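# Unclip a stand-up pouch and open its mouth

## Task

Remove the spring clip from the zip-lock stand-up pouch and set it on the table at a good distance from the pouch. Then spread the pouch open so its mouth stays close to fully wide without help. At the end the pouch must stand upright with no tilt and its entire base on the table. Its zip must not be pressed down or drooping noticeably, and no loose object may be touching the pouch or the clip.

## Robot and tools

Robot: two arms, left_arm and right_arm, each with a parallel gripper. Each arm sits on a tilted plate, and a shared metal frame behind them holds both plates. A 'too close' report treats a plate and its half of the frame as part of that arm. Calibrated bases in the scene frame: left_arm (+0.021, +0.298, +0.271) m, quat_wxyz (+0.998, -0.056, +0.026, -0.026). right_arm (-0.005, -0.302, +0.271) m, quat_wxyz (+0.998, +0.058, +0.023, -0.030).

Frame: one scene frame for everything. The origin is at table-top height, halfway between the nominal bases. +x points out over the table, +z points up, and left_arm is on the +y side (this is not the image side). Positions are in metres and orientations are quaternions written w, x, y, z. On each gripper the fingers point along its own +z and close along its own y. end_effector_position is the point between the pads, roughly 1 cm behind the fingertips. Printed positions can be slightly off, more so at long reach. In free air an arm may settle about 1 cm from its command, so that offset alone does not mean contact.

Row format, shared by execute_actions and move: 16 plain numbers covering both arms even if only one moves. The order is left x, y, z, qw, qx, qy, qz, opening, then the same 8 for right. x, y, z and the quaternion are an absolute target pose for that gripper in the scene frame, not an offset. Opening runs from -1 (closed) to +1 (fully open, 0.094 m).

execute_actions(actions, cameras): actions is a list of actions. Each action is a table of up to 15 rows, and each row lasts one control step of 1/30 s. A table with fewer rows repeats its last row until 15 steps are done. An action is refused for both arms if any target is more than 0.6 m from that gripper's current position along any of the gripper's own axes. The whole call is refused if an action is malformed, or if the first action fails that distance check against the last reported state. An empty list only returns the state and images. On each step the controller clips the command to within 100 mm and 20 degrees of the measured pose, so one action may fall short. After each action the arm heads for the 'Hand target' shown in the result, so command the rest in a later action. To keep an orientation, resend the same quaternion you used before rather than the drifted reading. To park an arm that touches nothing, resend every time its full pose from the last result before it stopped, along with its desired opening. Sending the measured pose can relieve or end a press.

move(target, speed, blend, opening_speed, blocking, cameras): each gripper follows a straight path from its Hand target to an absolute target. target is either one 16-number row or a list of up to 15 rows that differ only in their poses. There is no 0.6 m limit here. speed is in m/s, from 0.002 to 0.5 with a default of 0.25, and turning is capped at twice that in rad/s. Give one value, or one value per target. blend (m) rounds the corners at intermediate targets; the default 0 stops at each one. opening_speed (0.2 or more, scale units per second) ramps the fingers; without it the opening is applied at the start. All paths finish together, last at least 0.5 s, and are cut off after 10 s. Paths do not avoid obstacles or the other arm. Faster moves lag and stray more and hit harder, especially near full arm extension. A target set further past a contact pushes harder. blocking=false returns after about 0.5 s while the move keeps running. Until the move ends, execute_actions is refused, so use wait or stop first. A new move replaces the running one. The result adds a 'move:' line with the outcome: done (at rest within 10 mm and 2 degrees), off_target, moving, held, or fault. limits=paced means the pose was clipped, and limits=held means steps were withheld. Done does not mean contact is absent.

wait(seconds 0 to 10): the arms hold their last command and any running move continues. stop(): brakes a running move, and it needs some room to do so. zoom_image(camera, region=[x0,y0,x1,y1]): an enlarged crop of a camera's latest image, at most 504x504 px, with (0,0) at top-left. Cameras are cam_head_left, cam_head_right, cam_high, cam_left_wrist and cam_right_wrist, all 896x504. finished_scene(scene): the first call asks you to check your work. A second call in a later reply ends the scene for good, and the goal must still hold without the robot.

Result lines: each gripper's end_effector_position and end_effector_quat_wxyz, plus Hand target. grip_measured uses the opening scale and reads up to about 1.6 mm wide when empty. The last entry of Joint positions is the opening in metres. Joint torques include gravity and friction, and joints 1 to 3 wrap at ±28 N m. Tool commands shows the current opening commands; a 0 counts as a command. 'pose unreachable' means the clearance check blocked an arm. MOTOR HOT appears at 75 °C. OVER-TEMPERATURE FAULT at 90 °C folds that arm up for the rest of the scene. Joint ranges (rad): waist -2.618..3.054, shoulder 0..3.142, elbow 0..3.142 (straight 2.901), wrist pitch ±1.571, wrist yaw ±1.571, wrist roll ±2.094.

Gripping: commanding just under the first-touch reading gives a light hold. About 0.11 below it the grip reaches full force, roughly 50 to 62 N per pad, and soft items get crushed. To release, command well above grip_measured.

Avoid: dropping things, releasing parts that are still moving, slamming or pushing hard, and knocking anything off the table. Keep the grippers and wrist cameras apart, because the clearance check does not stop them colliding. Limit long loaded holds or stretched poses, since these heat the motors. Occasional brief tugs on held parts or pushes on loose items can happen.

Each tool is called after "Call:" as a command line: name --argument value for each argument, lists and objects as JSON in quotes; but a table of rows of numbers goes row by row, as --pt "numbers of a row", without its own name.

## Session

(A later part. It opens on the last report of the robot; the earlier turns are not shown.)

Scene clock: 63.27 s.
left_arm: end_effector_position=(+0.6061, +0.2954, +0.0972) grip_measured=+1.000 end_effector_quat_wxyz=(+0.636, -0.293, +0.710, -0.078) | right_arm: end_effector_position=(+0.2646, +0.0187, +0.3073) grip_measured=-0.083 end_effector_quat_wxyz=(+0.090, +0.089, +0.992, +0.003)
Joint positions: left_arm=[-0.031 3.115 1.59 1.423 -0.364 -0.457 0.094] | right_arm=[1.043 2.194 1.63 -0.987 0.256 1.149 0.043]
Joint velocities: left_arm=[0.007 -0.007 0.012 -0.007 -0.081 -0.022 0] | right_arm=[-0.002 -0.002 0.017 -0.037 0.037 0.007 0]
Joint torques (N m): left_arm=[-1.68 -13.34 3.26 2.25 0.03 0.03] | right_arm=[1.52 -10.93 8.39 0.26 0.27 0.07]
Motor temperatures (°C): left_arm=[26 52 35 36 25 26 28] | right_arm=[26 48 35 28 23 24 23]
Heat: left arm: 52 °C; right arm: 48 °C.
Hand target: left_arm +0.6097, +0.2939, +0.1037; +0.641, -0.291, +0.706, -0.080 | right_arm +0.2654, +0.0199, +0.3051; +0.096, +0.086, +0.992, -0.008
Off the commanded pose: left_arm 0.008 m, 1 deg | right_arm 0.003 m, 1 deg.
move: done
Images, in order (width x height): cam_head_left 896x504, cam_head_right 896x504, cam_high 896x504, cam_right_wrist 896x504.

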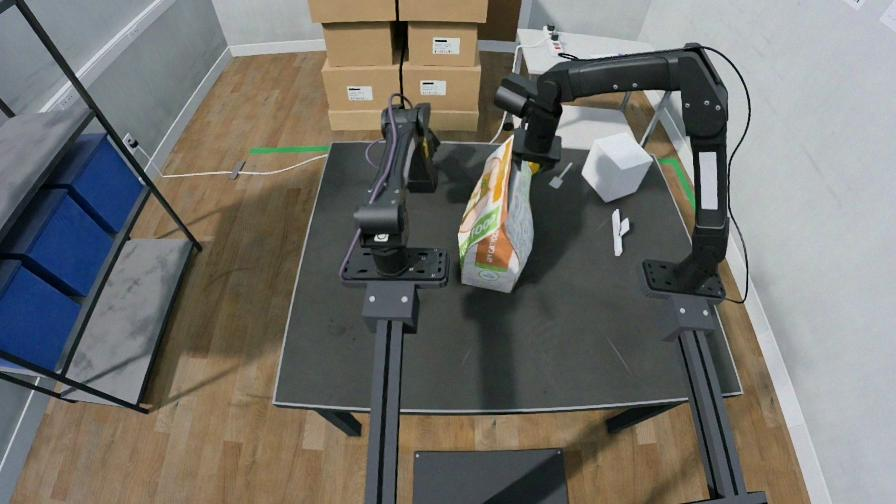

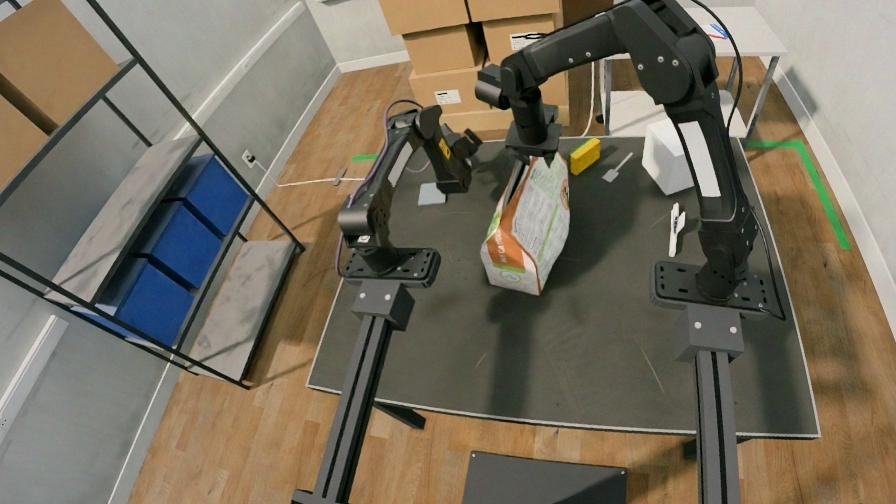

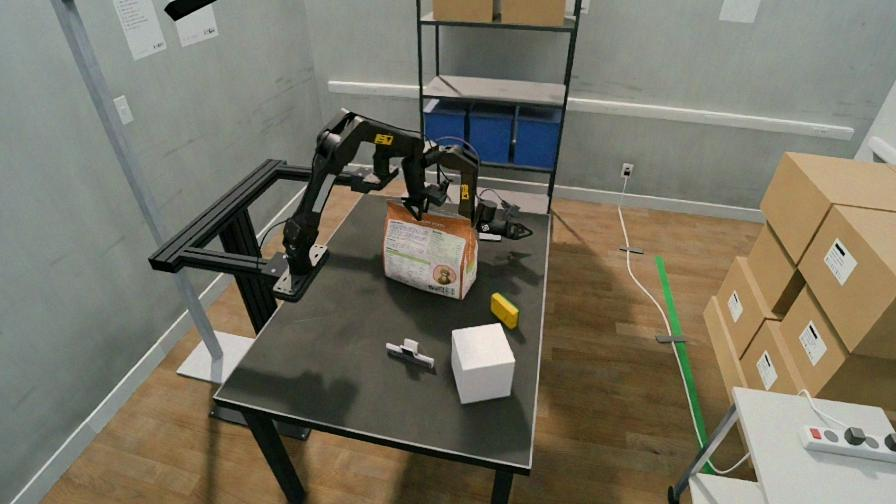

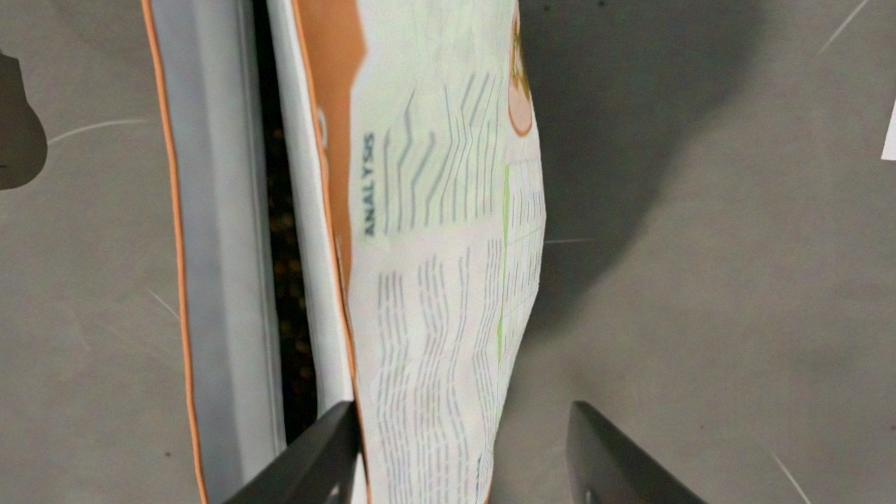

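Call:
move --pt "0.6097 0.2939 0.1037 0.641 -0.291 0.706 -0.080 1 0.266 0.025 0.32 0.0957 0.0867 0.9916 -0.0084 -0.085" --pt "0.6097 0.2939 0.1037 0.641 -0.291 0.706 -0.080 1 0.27 0.03 0.42 0.1736 0.0855 0.981 -0.015 -0.085" --speed '[0.05,0.12]' --blend 0.008 --cameras '["cam_right_wrist","cam_high","cam_head_right"]'

Scene clock: 65.47 s.
left_arm: end_effector_position=(+0.6061, +0.2954, +0.0972) grip_measured=+1.000 end_effector_quat_wxyz=(+0.636, -0.293, +0.710, -0.078) | right_arm: end_effector_position=(+0.2670, +0.0292, +0.4104) grip_measured=-0.083 end_effector_quat_wxyz=(+0.160, +0.084, +0.983, -0.017)
Joint positions: left_arm=[-0.031 3.115 1.59 1.423 -0.364 -0.457 0.094] | right_arm=[1.132 2.194 2.004 -1.359 0.402 1.222 0.043]
Joint velocities: left_arm=[-0.007 0.002 -0.007 0.037 0.037 -0.066 0] | right_arm=[0.017 0.012 0.002 0.022 -0.022 -0.007 -0.002]
Joint torques (N m): left_arm=[-1.68 -13.33 3.22 2.24 0.03 0.03] | right_arm=[1.39 -13.15 8.69 0.25 0.38 0.07]
Motor temperatures (°C): left_arm=[26 52 35 36 25 26 28] | right_arm=[26 48 36 28 23 24 23]
Heat: left arm: 52 °C; right arm: 48 °C.
Hand target: left_arm +0.6097, +0.2939, +0.1037; +0.641, -0.291, +0.706, -0.080 | right_arm +0.2691, +0.0294, +0.4201; +0.174, +0.086, +0.981, -0.015
Off the commanded pose: left_arm 0.008 m, 1 deg | right_arm 0.010 m, 2 deg.
move: done; blend cut to 0.0079 m at target 1
Images, in order (width x height): cam_head_right 896x504, cam_high 896x504, cam_right_wrist 896x504.

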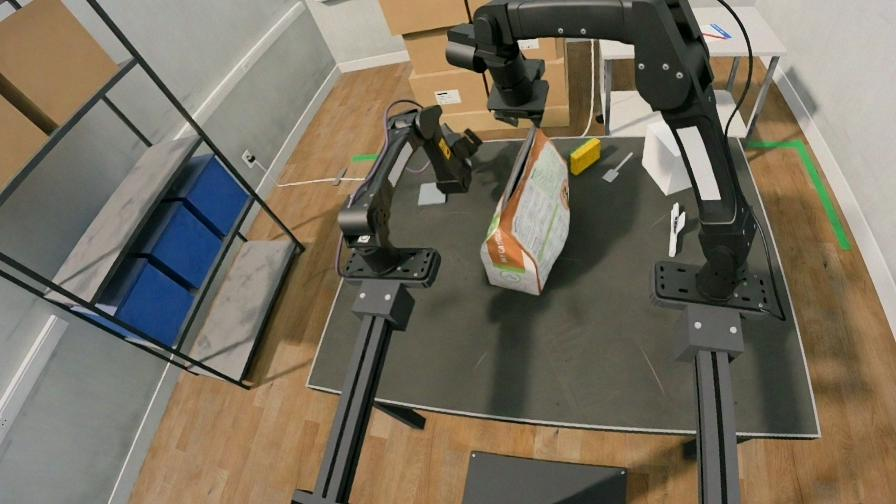

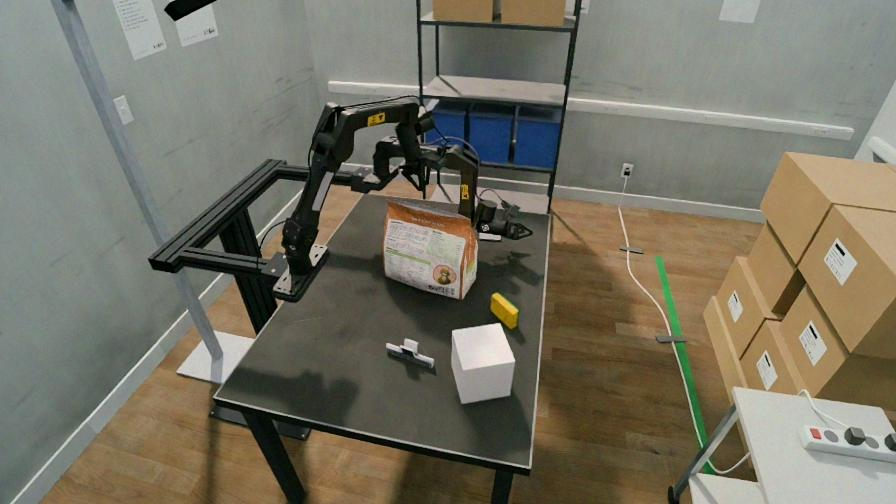

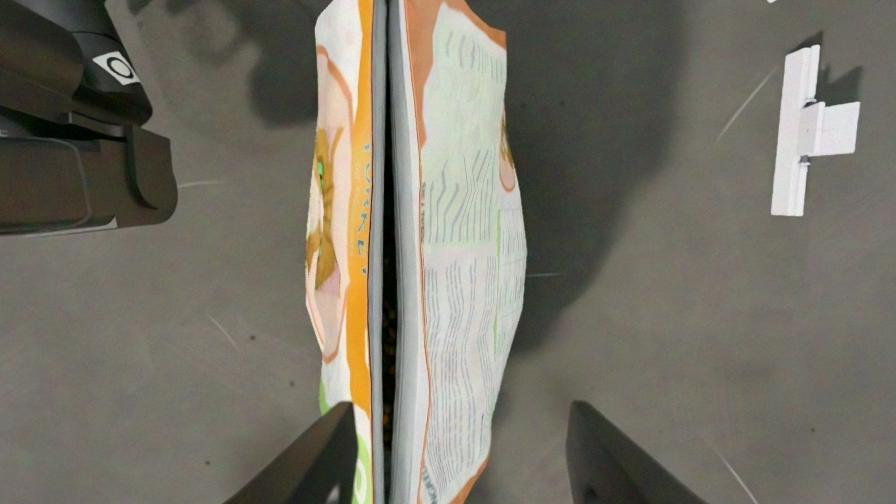

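Call:
move --target '[0.6097,0.2939,0.1037,0.641,-0.291,0.706,-0.080,1,0.285,0.046,0.345,0.0957,0.0867,0.9916,-0.0084,-0.9]' --speed 0.12 --cameras '["cam_right_wrist"]'

Scene clock: 67.00 s.
left_arm: end_effector_position=(+0.6061, +0.2954, +0.0972) grip_measured=+1.000 end_effector_quat_wxyz=(+0.636, -0.293, +0.710, -0.078) | right_arm: end_effector_position=(+0.2845, +0.0446, +0.3519) grip_measured=-0.898 end_effector_quat_wxyz=(+0.099, +0.089, +0.991, -0.006)
Joint positions: left_arm=[-0.031 3.115 1.59 1.423 -0.364 -0.457 0.094] | right_arm=[1.057 2.317 2.002 -1.246 0.279 1.164 0.005]
Joint velocities: left_arm=[-0.012 -0.012 -0.002 0.007 0.022 -0.051 0] | right_arm=[-0.002 -0.002 -0.017 0.022 -0.022 -0.037 -0.001]
Joint torques (N m): left_arm=[-1.69 -13.34 3.23 2.25 0.03 0.03] | right_arm=[0.92 -12.49 6.72 0.5 0.07 -0.02]
Motor temperatures (°C): left_arm=[26 52 35 36 25 26 28] | right_arm=[26 48 36 28 23 24 23]
Heat: left arm: 52 °C; right arm: 48 °C.
Hand target: left_arm +0.6097, +0.2939, +0.1037; +0.641, -0.291, +0.706, -0.080 | right_arm +0.2848, +0.0463, +0.3449; +0.096, +0.087, +0.992, -0.008
Off the commanded pose: left_arm 0.008 m, 1 deg | right_arm 0.007 m, 1 deg.
move: done
Images, in order (width x height): cam_right_wrist 896x504.

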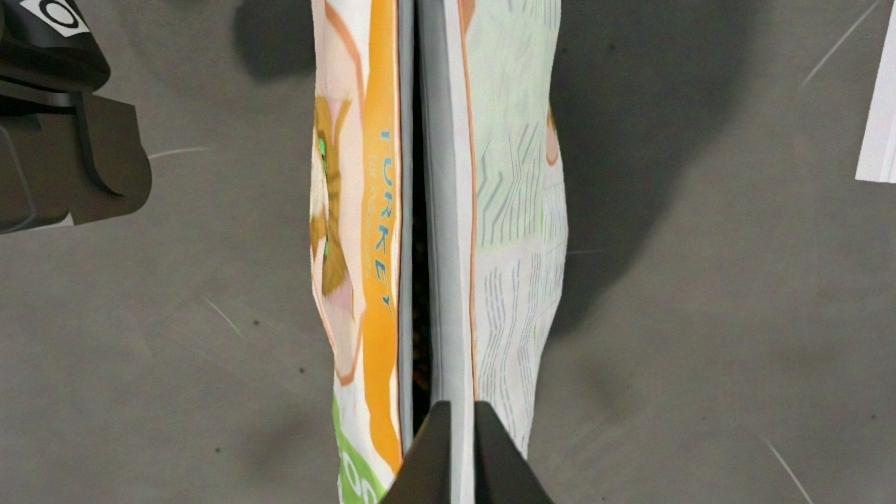

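Call:
move --target '[0.6097,0.2939,0.1037,0.641,-0.291,0.706,-0.080,1,0.287,0.050,0.322,0.0957,0.0867,0.9916,-0.0084,-0.9]' --speed 0.05 --cameras '["cam_right_wrist"]'

Scene clock: 68.43 s.
left_arm: end_effector_position=(+0.6061, +0.2954, +0.0972) grip_measured=+1.000 end_effector_quat_wxyz=(+0.636, -0.293, +0.710, -0.078) | right_arm: end_effector_position=(+0.2865, +0.0516, +0.3336) grip_measured=-0.898 end_effector_quat_wxyz=(+0.101, +0.088, +0.991, +0.001)
Joint positions: left_arm=[-0.031 3.115 1.59 1.423 -0.364 -0.457 0.094] | right_arm=[1.057 2.338 1.962 -1.172 0.278 1.16 0.005]
Joint velocities: left_arm=[0.007 0.002 -0.002 0.007 -0.007 0.051 0] | right_arm=[0.002 0.007 0.007 0.037 -0.007 -0.037 -0.001]
Joint torques (N m): left_arm=[-1.68 -13.34 3.25 2.24 0.03 0.02] | right_arm=[0.59 -12.27 6.01 0.52 0.07 -0.02]
Motor temperatures (°C): left_arm=[26 52 35 36 25 26 28] | right_arm=[26 49 36 28 23 24 23]
Heat: left arm: 52 °C; right arm: 49 °C.
Hand target: left_arm +0.6097, +0.2939, +0.1037; +0.641, -0.291, +0.706, -0.080 | right_arm +0.2868, +0.0499, +0.3221; +0.095, +0.087, +0.992, -0.008
Off the commanded pose: left_arm 0.008 m, 1 deg | right_arm 0.012 m, 1 deg.
move: off_target (right_arm)
Images, in order (width x height): cam_right_wrist 896x504.

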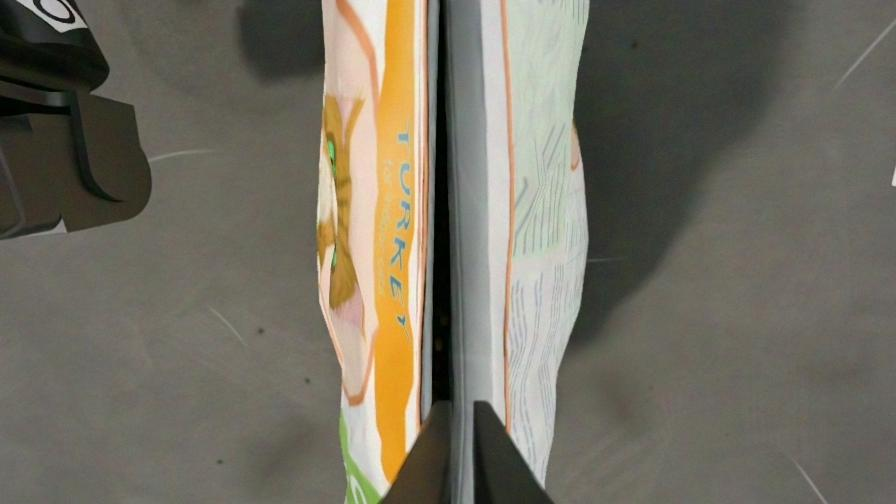

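Call:
move --target '[0.6097,0.2939,0.1037,0.641,-0.291,0.706,-0.080,1,0.287,0.050,0.278,0.0957,0.0867,0.9916,-0.0084,-0.9]' --speed 0.06 --cameras '["cam_right_wrist","cam_high"]'

Scene clock: 70.73 s.
left_arm: end_effector_position=(+0.6061, +0.2954, +0.0972) grip_measured=+1.000 end_effector_quat_wxyz=(+0.636, -0.293, +0.710, -0.078) | right_arm: end_effector_position=(+0.2882, +0.0529, +0.2905) grip_measured=-0.898 end_effector_quat_wxyz=(+0.102, +0.089, +0.991, +0.002)
Joint positions: left_arm=[-0.031 3.115 1.59 1.423 -0.364 -0.457 0.094] | right_arm=[1.046 2.369 1.843 -1.016 0.277 1.149 0.005]
Joint velocities: left_arm=[0.002 -0.012 0.007 0.037 0.007 -0.007 0] | right_arm=[0.002 -0.002 -0.007 -0.066 -0.022 0.007 0]
Joint torques (N m): left_arm=[-1.7 -13.34 3.22 2.24 0.02 0.03] | right_arm=[0.72 -12.26 5.87 0.52 0.07 -0.02]
Motor temperatures (°C): left_arm=[26 52 35 36 25 26 28] | right_arm=[26 49 35 28 23 24 23]
Heat: left arm: 52 °C; right arm: 49 °C.
Hand target: left_arm +0.6097, +0.2939, +0.1037; +0.641, -0.291, +0.706, -0.080 | right_arm +0.2872, +0.0500, +0.2781; +0.096, +0.087, +0.992, -0.008
Off the commanded pose: left_arm 0.008 m, 1 deg | right_arm 0.013 m, 1 deg.
move: off_target (right_arm)
Images, in order (width x height): cam_high 896x504, cam_right_wrist 896x504.

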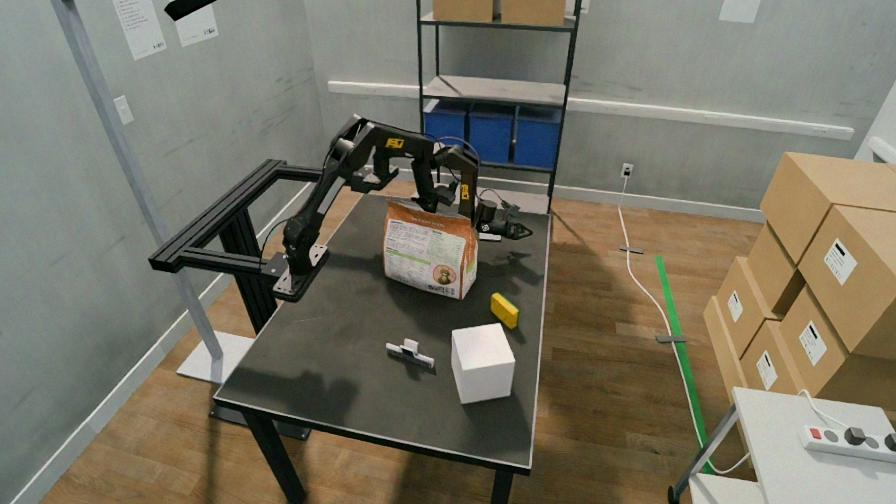

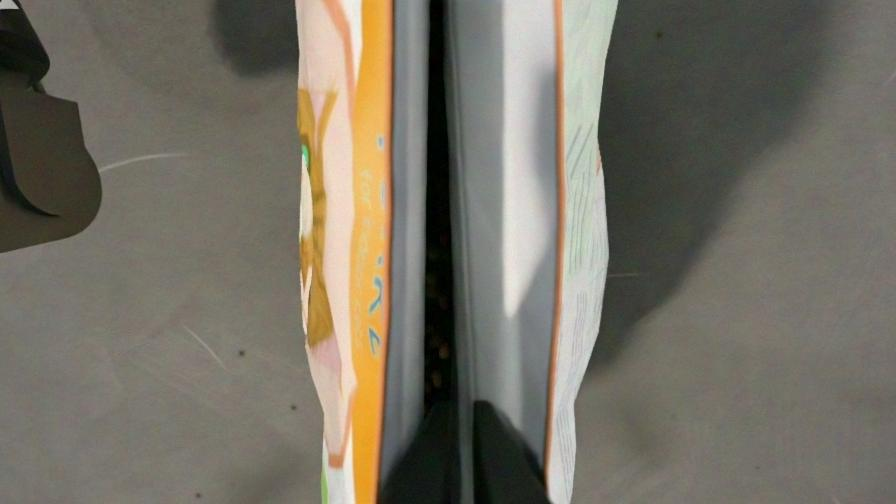

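Call:
zoom_image --camera "cam_right_wrist" --region '[340, 300, 600, 504]'

Scaled by 1.938 from the camera's 896x504 image, which has a finer 1280x720 frame.

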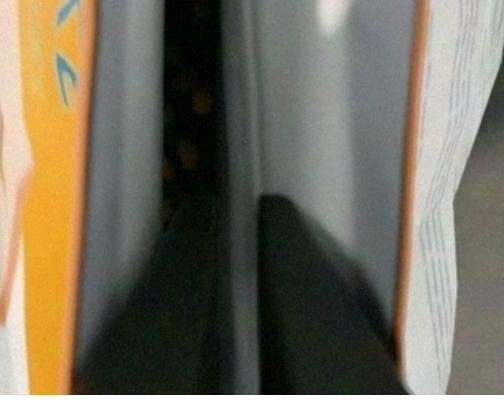

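Call:
move --target '[0.6097,0.2939,0.1037,0.641,-0.291,0.706,-0.080,1,0.287,0.053,0.313,0.0957,0.0867,0.9916,-0.0084,-0.9]' --speed 0.08 --cameras '[]'

Call:
move --target '[0.6097,0.2939,0.1037,0.641,-0.291,0.706,-0.080,1,0.287,0.056,0.31,0.0957,0.0867,0.9916,-0.0084,-1]' --speed 0.08 --cameras '["cam_right_wrist"]'

Scene clock: 72.67 s.
left_arm: end_effector_position=(+0.6061, +0.2954, +0.0972) grip_measured=+1.000 end_effector_quat_wxyz=(+0.636, -0.293, +0.710, -0.078) | right_arm: end_effector_position=(+0.2879, +0.0491, +0.3094) grip_measured=-0.898 end_effector_quat_wxyz=(+0.095, +0.087, +0.992, -0.010)
Joint positions: left_arm=[-0.031 3.115 1.59 1.423 -0.364 -0.457 0.094] | right_arm=[1.046 2.369 1.922 -1.123 0.277 1.151 0.005]
Joint velocities: left_arm=[0.017 0.012 -0.012 -0.11 -0.037 0.066 0] | right_arm=[-0.007 -0.002 -0.002 -0.037 0.007 0.066 0]
Joint torques (N m): left_arm=[-1.69 -13.33 3.21 2.25 0.03 0.03] | right_arm=[1.58 -13.81 8.57 0.21 0.09 0.07]
Motor temperatures (°C): left_arm=[26 52 35 36 25 26 28] | right_arm=[26 49 35 28 23 24 23]
Heat: left arm: 52 °C; right arm: 49 °C.
Hand target: left_arm +0.6097, +0.2939, +0.1037; +0.641, -0.291, +0.706, -0.080 | right_arm +0.2869, +0.0528, +0.3131; +0.096, +0.087, +0.992, -0.008
Off the commanded pose: left_arm 0.008 m, 1 deg | right_arm 0.005 m, 0 deg.
move: done
No camera images: "cameras" was empty.

Scene clock: 73.37 s.
left_arm: end_effector_position=(+0.6061, +0.2954, +0.0972) grip_measured=+1.000 end_effector_quat_wxyz=(+0.636, -0.293, +0.710, -0.078) | right_arm: end_effector_position=(+0.2895, +0.0509, +0.3118) grip_measured=-0.994 end_effector_quat_wxyz=(+0.097, +0.090, +0.991, -0.006)
Joint positions: left_arm=[-0.031 3.115 1.59 1.423 -0.364 -0.457 0.094] | right_arm=[1.046 2.369 1.931 -1.123 0.277 1.154 0]
Joint velocities: left_arm=[0.002 -0.007 -0.007 0.007 0.022 0.007 0] | right_arm=[-0.002 0.002 -0.002 -0.007 0.066 -0.037 -0.001]
Joint torques (N m): left_arm=[-1.72 -13.35 3.23 2.25 0.02 0.03] | right_arm=[1.8 -12.67 8.73 0.26 0.08 0.08]
Motor temperatures (°C): left_arm=[26 52 35 36 25 26 28] | right_arm=[26 49 35 28 23 24 23]
Heat: left arm: 52 °C; right arm: 49 °C.
Hand target: left_arm +0.6097, +0.2939, +0.1037; +0.641, -0.291, +0.706, -0.080 | right_arm +0.2868, +0.0558, +0.3099; +0.096, +0.087, +0.992, -0.008
Off the commanded pose: left_arm 0.008 m, 1 deg | right_arm 0.006 m, 0 deg.
move: done
Images, in order (width x height): cam_right_wrist 896x504.

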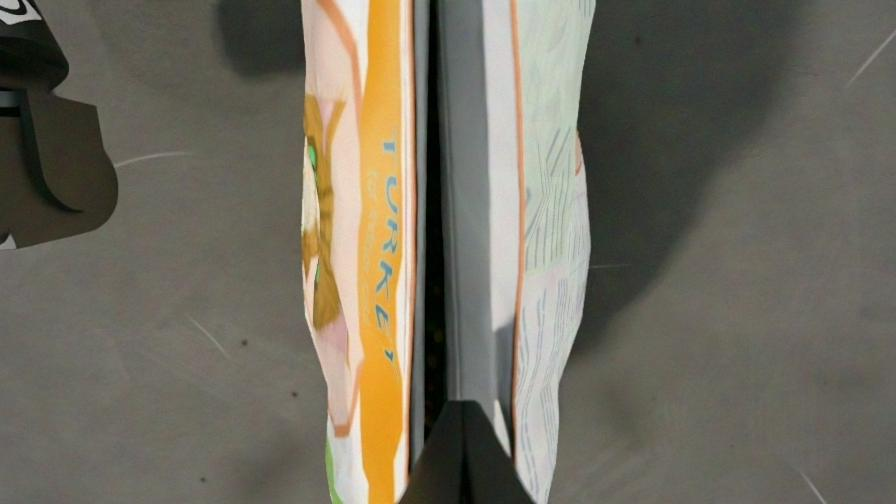

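Call:
move --target '[0.6097,0.2939,0.1037,0.641,-0.291,0.706,-0.080,1,0.286,0.062,0.307,0.0957,0.0867,0.9916,-0.0084,-1]' --speed 0.08 --cameras '["cam_right_wrist"]'

Scene clock: 74.37 s.
left_arm: end_effector_position=(+0.6061, +0.2954, +0.0972) grip_measured=+1.000 end_effector_quat_wxyz=(+0.636, -0.293, +0.710, -0.078) | right_arm: end_effector_position=(+0.2886, +0.0578, +0.3116) grip_measured=-0.994 end_effector_quat_wxyz=(+0.099, +0.090, +0.991, -0.003)
Joint positions: left_arm=[-0.031 3.115 1.59 1.423 -0.364 -0.457 0.094] | right_arm=[1.055 2.386 1.957 -1.127 0.277 1.162 0]
Joint velocities: left_arm=[-0.002 -0.037 -0.012 0.066 0.081 0.022 0] | right_arm=[0.007 -0.012 -0.012 0.037 0.007 0.022 -0.001]
Joint torques (N m): left_arm=[-1.7 -13.34 3.23 2.25 0.02 0.02] | right_arm=[1.74 -12.29 8.77 0.26 0.08 0.07]
Motor temperatures (°C): left_arm=[26 52 35 36 25 26 28] | right_arm=[26 49 36 28 23 24 23]
Heat: left arm: 52 °C; right arm: 49 °C.
Hand target: left_arm +0.6097, +0.2939, +0.1037; +0.641, -0.291, +0.706, -0.080 | right_arm +0.2856, +0.0618, +0.3070; +0.096, +0.086, +0.992, -0.008
Off the commanded pose: left_arm 0.008 m, 1 deg | right_arm 0.007 m, 1 deg.
move: done
Images, in order (width x height): cam_right_wrist 896x504.

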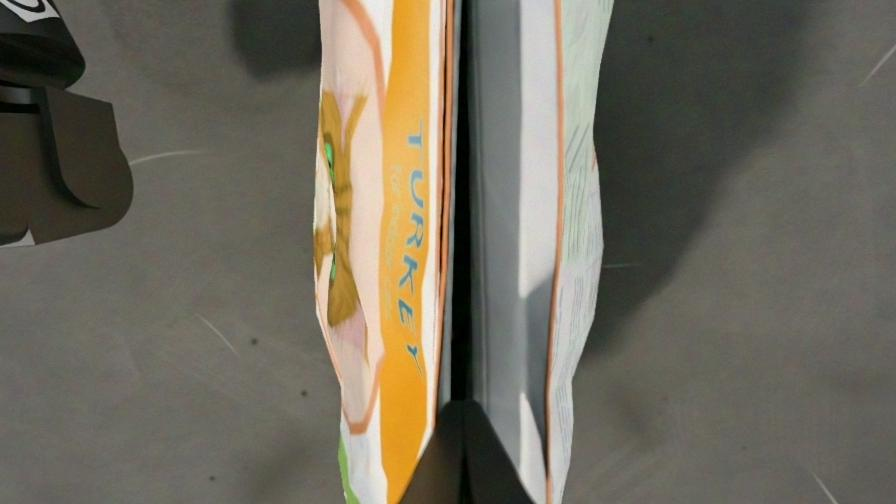

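Call:
move --target '[0.6097,0.2939,0.1037,0.641,-0.291,0.706,-0.080,1,0.286,0.059,0.28,0.0957,0.0867,0.9916,-0.0084,-1]' --speed 0.06 --cameras '["cam_right_wrist"]'

Call:
zoom_image --camera "cam_right_wrist" --region '[340, 300, 600, 504]'

Scene clock: 76.40 s.
left_arm: end_effector_position=(+0.6061, +0.2954, +0.0972) grip_measured=+1.000 end_effector_quat_wxyz=(+0.636, -0.293, +0.710, -0.078) | right_arm: end_effector_position=(+0.2874, +0.0595, +0.2918) grip_measured=-0.994 end_effector_quat_wxyz=(+0.100, +0.090, +0.991, -0.001)
Joint positions: left_arm=[-0.031 3.115 1.59 1.423 -0.364 -0.457 0.094] | right_arm=[1.055 2.398 1.898 -1.051 0.277 1.162 0]
Joint velocities: left_arm=[0.012 0.002 0.012 0.037 -0.007 0.007 0] | right_arm=[-0.007 0.012 0.017 -0.022 -0.007 -0.051 0]
Joint torques (N m): left_arm=[-1.7 -13.33 3.22 2.24 0.03 0.03] | right_arm=[0.99 -12.55 5.96 0.57 0.09 -0.02]
Motor temperatures (°C): left_arm=[26 52 35 36 25 26 28] | right_arm=[26 48 36 28 23 24 23]
Heat: left arm: 52 °C; right arm: 48 °C.
Hand target: left_arm +0.6097, +0.2939, +0.1037; +0.641, -0.291, +0.706, -0.080 | right_arm +0.2860, +0.0589, +0.2801; +0.096, +0.087, +0.992, -0.008
Off the commanded pose: left_arm 0.008 m, 1 deg | right_arm 0.012 m, 1 deg.
move: off_target (right_arm)
Images, in order (width x height): cam_right_wrist 896x504.

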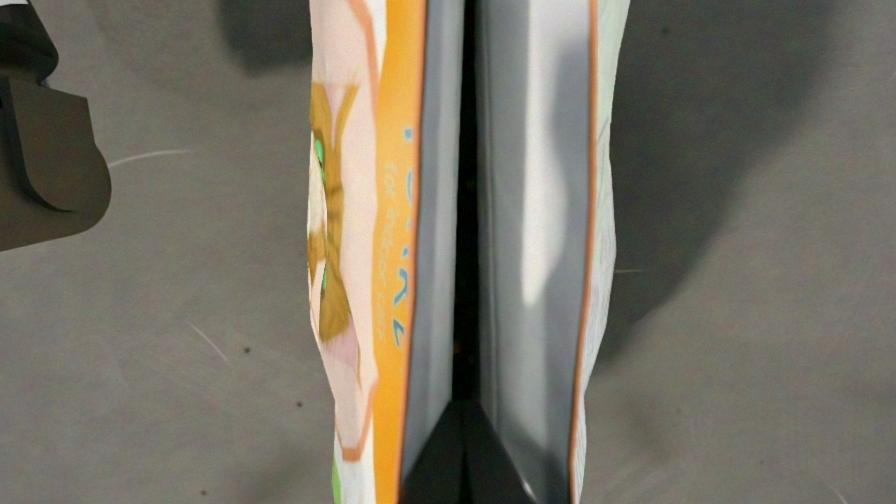

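Scaled by 1.938 from the camera's 896x504 image, which has a finer 1280x720 frame.

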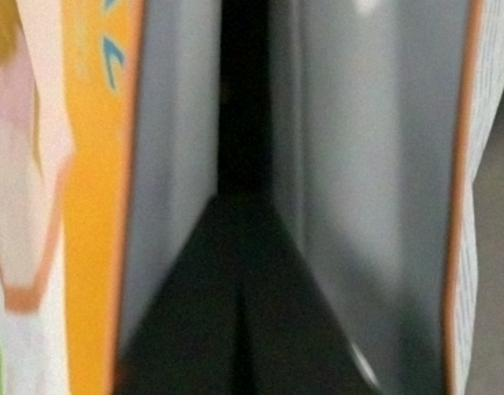

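Call:
move --target '[0.6097,0.2939,0.1037,0.641,-0.291,0.706,-0.080,1,0.286,0.058,0.264,0.0957,0.0867,0.9916,-0.0084,-1]' --speed 0.05 --cameras '[]'

Call:
move --target '[0.6097,0.2939,0.1037,0.641,-0.291,0.706,-0.080,1,0.286,0.056,0.266,0.0957,0.0867,0.9916,-0.0084,1]' --speed 0.05 --opening_speed 1.1

Scene clock: 77.63 s.
left_arm: end_effector_position=(+0.6061, +0.2954, +0.0972) grip_measured=+1.000 end_effector_quat_wxyz=(+0.636, -0.293, +0.710, -0.078) | right_arm: end_effector_position=(+0.2858, +0.0596, +0.2774) grip_measured=-0.994 end_effector_quat_wxyz=(+0.100, +0.087, +0.991, -0.001)
Joint positions: left_arm=[-0.031 3.115 1.59 1.423 -0.364 -0.457 0.094] | right_arm=[1.055 2.408 1.856 -0.999 0.277 1.157 0]
Joint velocities: left_arm=[-0.012 -0.027 -0.022 -0.051 0.022 0.051 0] | right_arm=[0.002 -0.007 -0.007 -0.007 -0.022 0.022 0]
Joint torques (N m): left_arm=[-1.69 -13.33 3.23 2.26 0.03 0.02] | right_arm=[0.61 -12.4 5.78 0.62 0.08 -0.01]
Motor temperatures (°C): left_arm=[26 52 35 36 25 26 28] | right_arm=[26 48 36 28 23 24 23]
Heat: left arm: 52 °C; right arm: 48 °C.
Hand target: left_arm +0.6097, +0.2939, +0.1037; +0.641, -0.291, +0.706, -0.080 | right_arm +0.2859, +0.0578, +0.2643; +0.096, +0.087, +0.992, -0.008
Off the commanded pose: left_arm 0.008 m, 1 deg | right_arm 0.014 m, 1 deg.
move: off_target (right_arm)
No camera images: "cameras" was empty.

Scene clock: 79.67 s.
left_arm: end_effector_position=(+0.6061, +0.2954, +0.0972) grip_measured=+1.000 end_effector_quat_wxyz=(+0.636, -0.293, +0.710, -0.078) | right_arm: end_effector_position=(+0.2868, +0.0578, +0.2753) grip_measured=+0.998 end_effector_quat_wxyz=(+0.099, +0.088, +0.991, -0.002)
Joint positions: left_arm=[-0.031 3.115 1.59 1.423 -0.364 -0.457 0.094] | right_arm=[1.051 2.408 1.848 -0.993 0.277 1.155 0.094]
Joint velocities: left_arm=[0.007 0.002 -0.002 0.007 0.022 -0.022 0] | right_arm=[-0.012 -0.002 -0.022 0.007 0.022 0.037 -0.001]
Joint torques (N m): left_arm=[-1.7 -13.35 3.22 2.25 0.03 0.02] | right_arm=[0.84 -13.08 5.79 0.53 0.08 -0.02]
Motor temperatures (°C): left_arm=[26 52 35 36 25 26 28] | right_arm=[25 48 35 28 23 24 23]
Heat: left arm: 52 °C; right arm: 48 °C.
Hand target: left_arm +0.6097, +0.2939, +0.1037; +0.641, -0.291, +0.706, -0.080 | right_arm +0.2860, +0.0559, +0.2660; +0.096, +0.087, +0.992, -0.008
Off the commanded pose: left_arm 0.008 m, 1 deg | right_arm 0.010 m, 1 deg.
move: done

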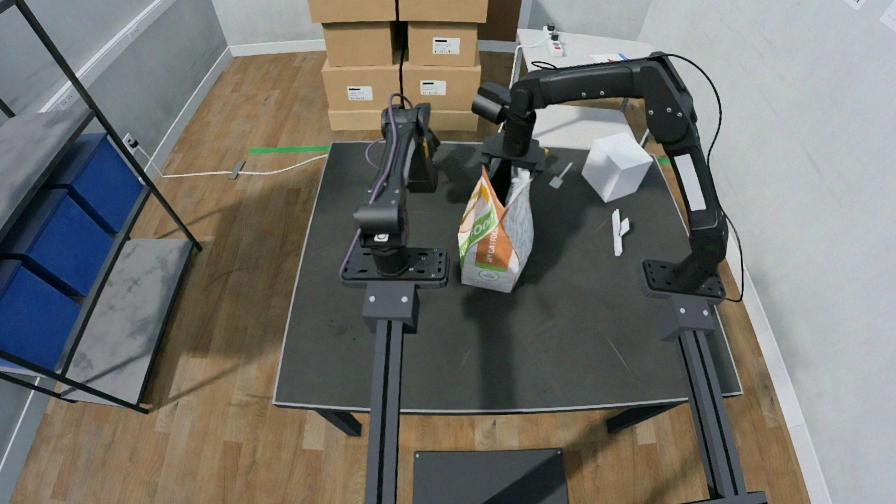

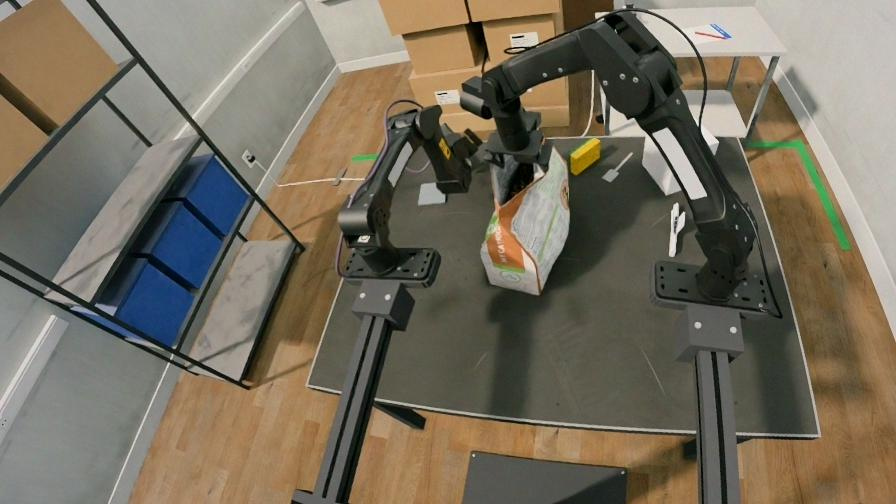

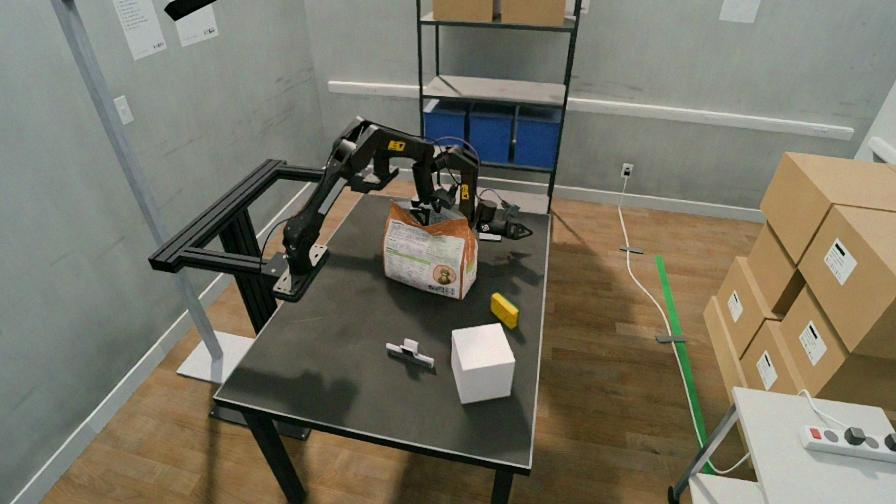

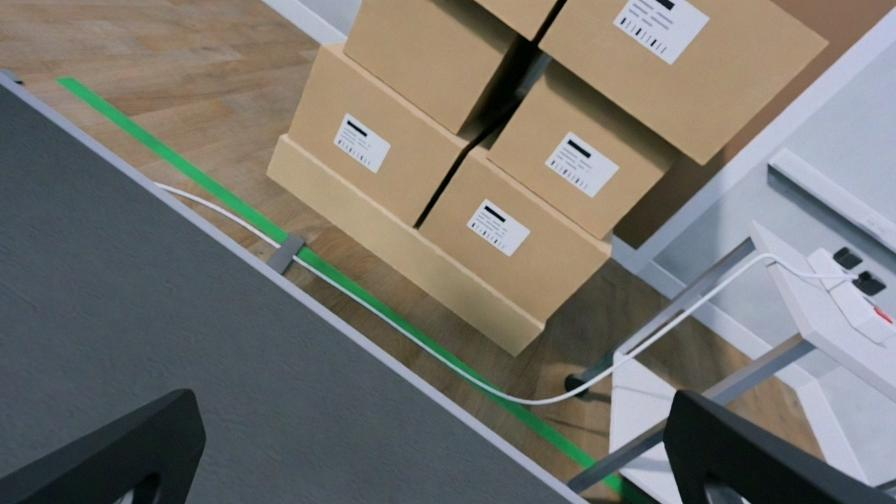

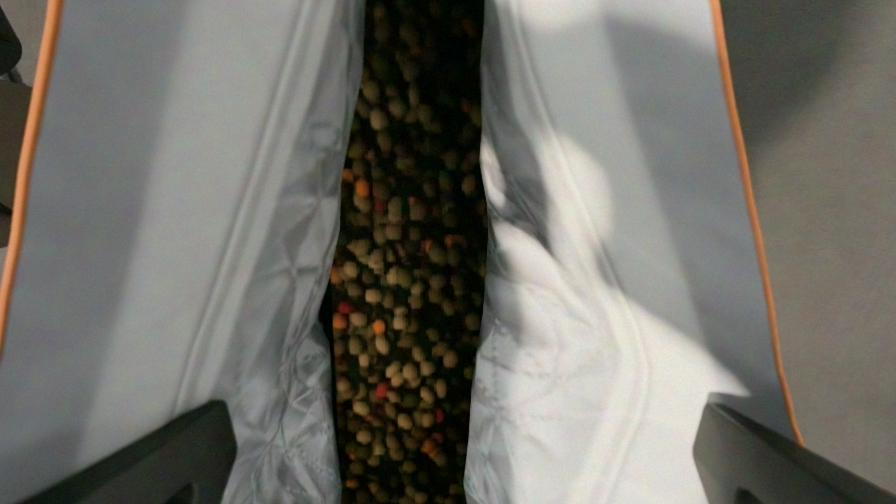

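Call:
move --pt "0.6097 0.2939 0.1037 0.641 -0.291 0.706 -0.080 1 0.285 0.005 0.275 0.0957 0.0867 0.9916 -0.0084 1" --pt "0.6097 0.2939 0.1037 0.641 -0.291 0.706 -0.080 1 0.286 0.056 0.27 0.0957 0.0867 0.9916 -0.0084 1" --pt "0.6097 0.2939 0.1037 0.641 -0.291 0.706 -0.080 1 0.287 0.095 0.268 0.0957 0.0867 0.9916 -0.0084 1" --pt "0.6097 0.2939 0.1037 0.641 -0.291 0.706 -0.080 1 0.286 0.052 0.27 0.0957 0.0867 0.9916 -0.0084 1" --speed 0.06 --cameras '["cam_right_wrist","cam_high","cam_head_right"]'

Scene clock: 83.80 s.
left_arm: end_effector_position=(+0.6061, +0.2954, +0.0972) grip_measured=+1.000 end_effector_quat_wxyz=(+0.636, -0.293, +0.710, -0.078) | right_arm: end_effector_position=(+0.2799, +0.0479, +0.2529) grip_measured=+0.998 end_effector_quat_wxyz=(+0.083, +0.084, +0.993, -0.030)
Joint positions: left_arm=[-0.031 3.115 1.59 1.423 -0.364 -0.457 0.094] | right_arm=[1.045 2.449 1.834 -1.002 0.274 1.152 0.094]
Joint velocities: left_arm=[-0.012 0.007 -0.007 -0.066 0.095 0.022 0] | right_arm=[-0.007 -0.007 -0.012 0.022 0.022 0.022 0]
Joint torques (N m): left_arm=[-1.69 -13.35 3.25 2.24 0.03 0.03] | right_arm=[0.95 -18.32 5.48 0.46 0.11 -0.03]
Motor temperatures (°C): left_arm=[26 53 35 36 25 26 28] | right_arm=[25 50 35 28 23 24 23]
Heat: left arm: 53 °C; right arm: 50 °C.
Hand target: left_arm +0.6097, +0.2939, +0.1037; +0.641, -0.291, +0.706, -0.080 | right_arm +0.2861, +0.0517, +0.2698; +0.096, +0.087, +0.992, -0.009
Off the commanded pose: left_arm 0.008 m, 1 deg | right_arm 0.019 m, 3 deg.
move: off_target (right_arm)
Images, in order (width x height): cam_head_right 896x504, cam_high 896x504, cam_right_wrist 896x504.

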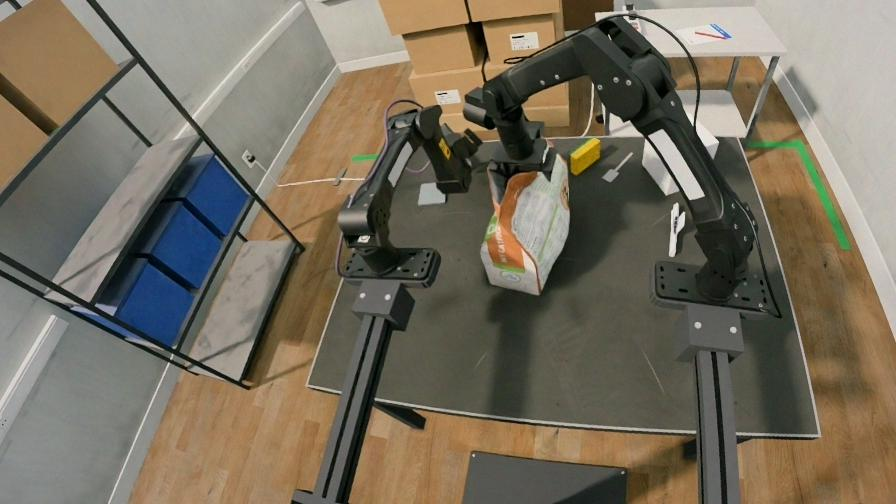

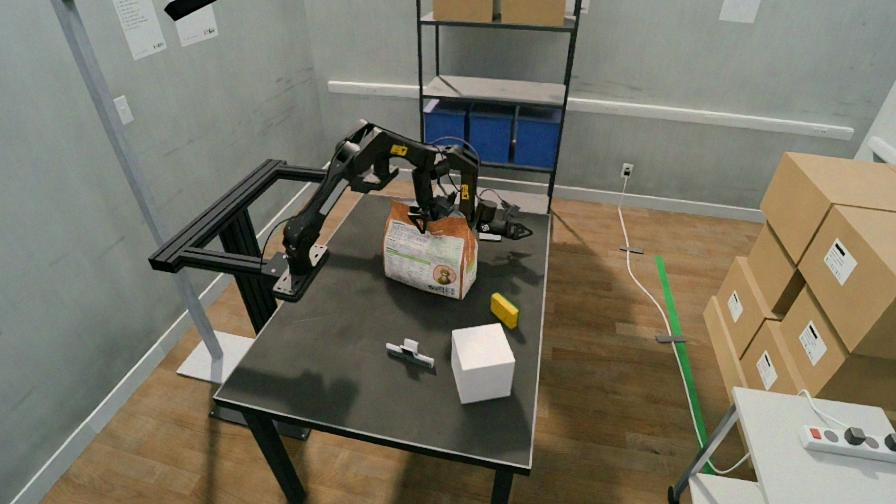

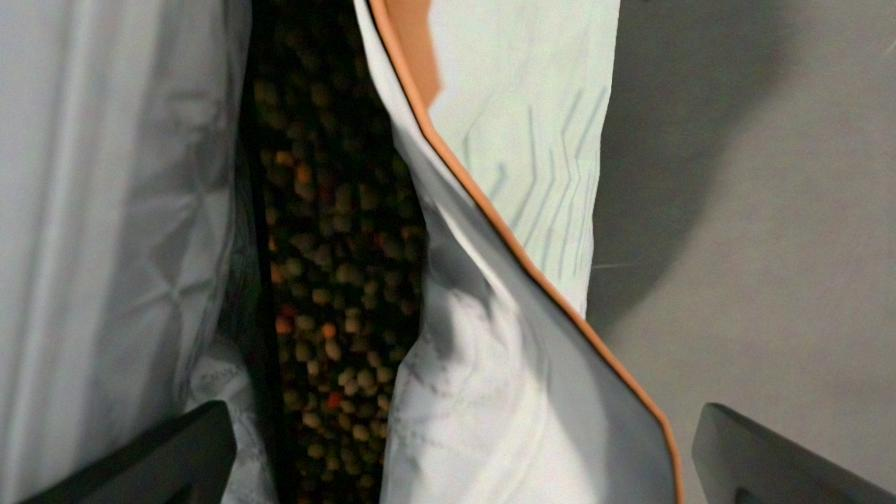

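Call:
zoom_image --camera "cam_high" --region '[360, 160, 510, 310]'

Call:
zoom_image --camera "cam_head_right" --region '[450, 80, 610, 310]'

Scaled by 3.360 from the camera's 896x504 image, which has a finer 1280x720 frame.

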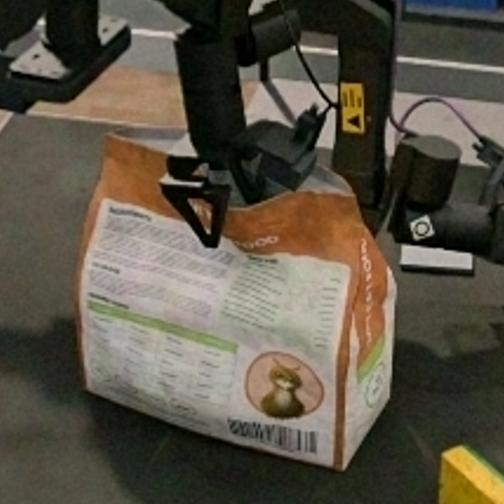

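Scaled by 2.191 from the camera's 896x504 image, which has a finer 1280x720 frame.

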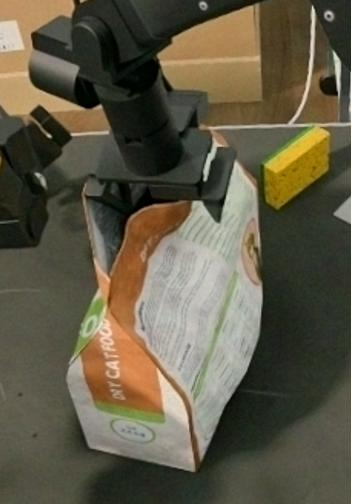

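Call:
move --pt "0.6097 0.2939 0.1037 0.641 -0.291 0.706 -0.080 1 0.286 0.033 0.27 0.0957 0.0867 0.9916 -0.0084 1" --pt "0.6097 0.2939 0.1037 0.641 -0.291 0.706 -0.080 1 0.286 0.035 0.36 0.0957 0.0867 0.9916 -0.0084 1" --speed 0.08 --cameras '["cam_right_wrist","cam_high","cam_head_right"]'

Call:
zoom_image --camera "cam_high" --region '[360, 160, 510, 310]'

Scene clock: 86.73 s.
left_arm: end_effector_position=(+0.6061, +0.2954, +0.0972) grip_measured=+1.000 end_effector_quat_wxyz=(+0.636, -0.293, +0.710, -0.078) | right_arm: end_effector_position=(+0.2848, +0.0303, +0.3361) grip_measured=+0.998 end_effector_quat_wxyz=(+0.082, +0.084, +0.993, -0.030)
Joint positions: left_arm=[-0.031 3.115 1.59 1.423 -0.364 -0.457 0.094] | right_arm=[1.033 2.328 1.966 -1.251 0.274 1.141 0.094]
Joint velocities: left_arm=[0.002 -0.002 -0.017 -0.051 0.037 0.007 0] | right_arm=[0.002 -0.007 0.007 0.081 -0.007 -0.183 -0.002]
Joint torques (N m): left_arm=[-1.72 -13.34 3.22 2.26 0.02 0.03] | right_arm=[1.77 -17.58 8.43 0.11 0.11 0.08]
Motor temperatures (°C): left_arm=[26 53 35 37 25 26 28] | right_arm=[25 52 35 28 23 24 23]
Heat: left arm: 53 °C; right arm: 52 °C.
Hand target: left_arm +0.6097, +0.2939, +0.1037; +0.641, -0.291, +0.706, -0.080 | right_arm +0.2857, +0.0344, +0.3599; +0.096, +0.087, +0.992, -0.008
Off the commanded pose: left_arm 0.008 m, 1 deg | right_arm 0.024 m, 3 deg.
move: off_target (right_arm)
Images, in order (width x height): cam_head_right 896x504, cam_high 896x504, cam_right_wrist 896x504.

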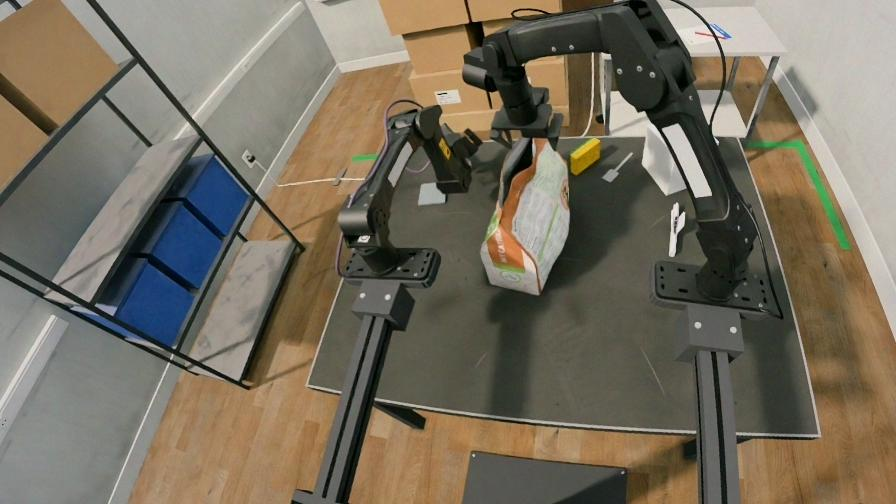

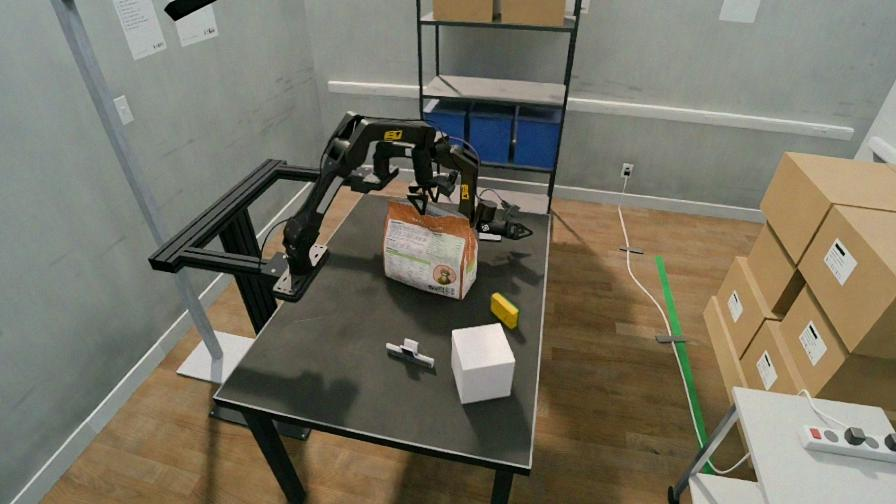

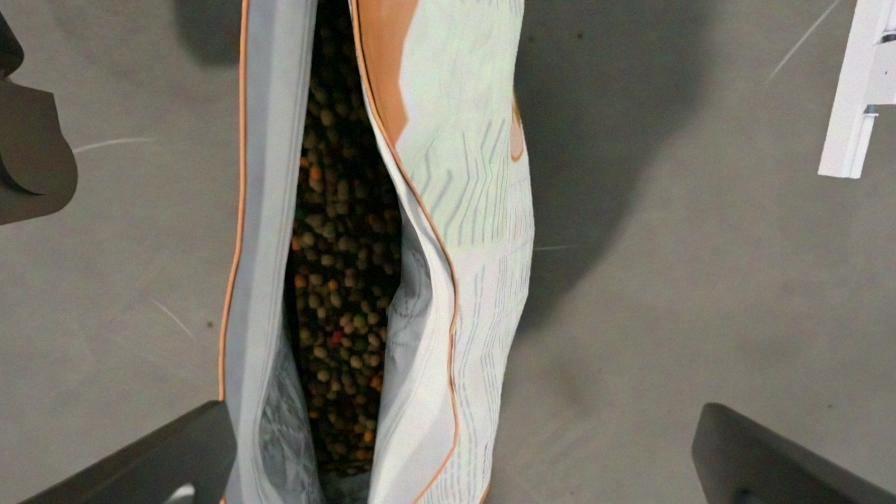

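Scaled by 3.360 from the camera's 896x504 image, which has a finer 1280x720 frame.

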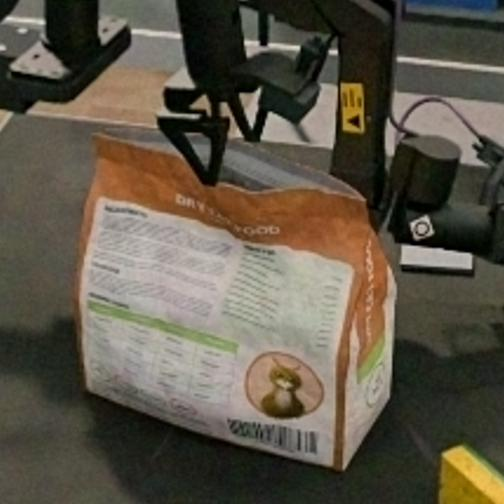

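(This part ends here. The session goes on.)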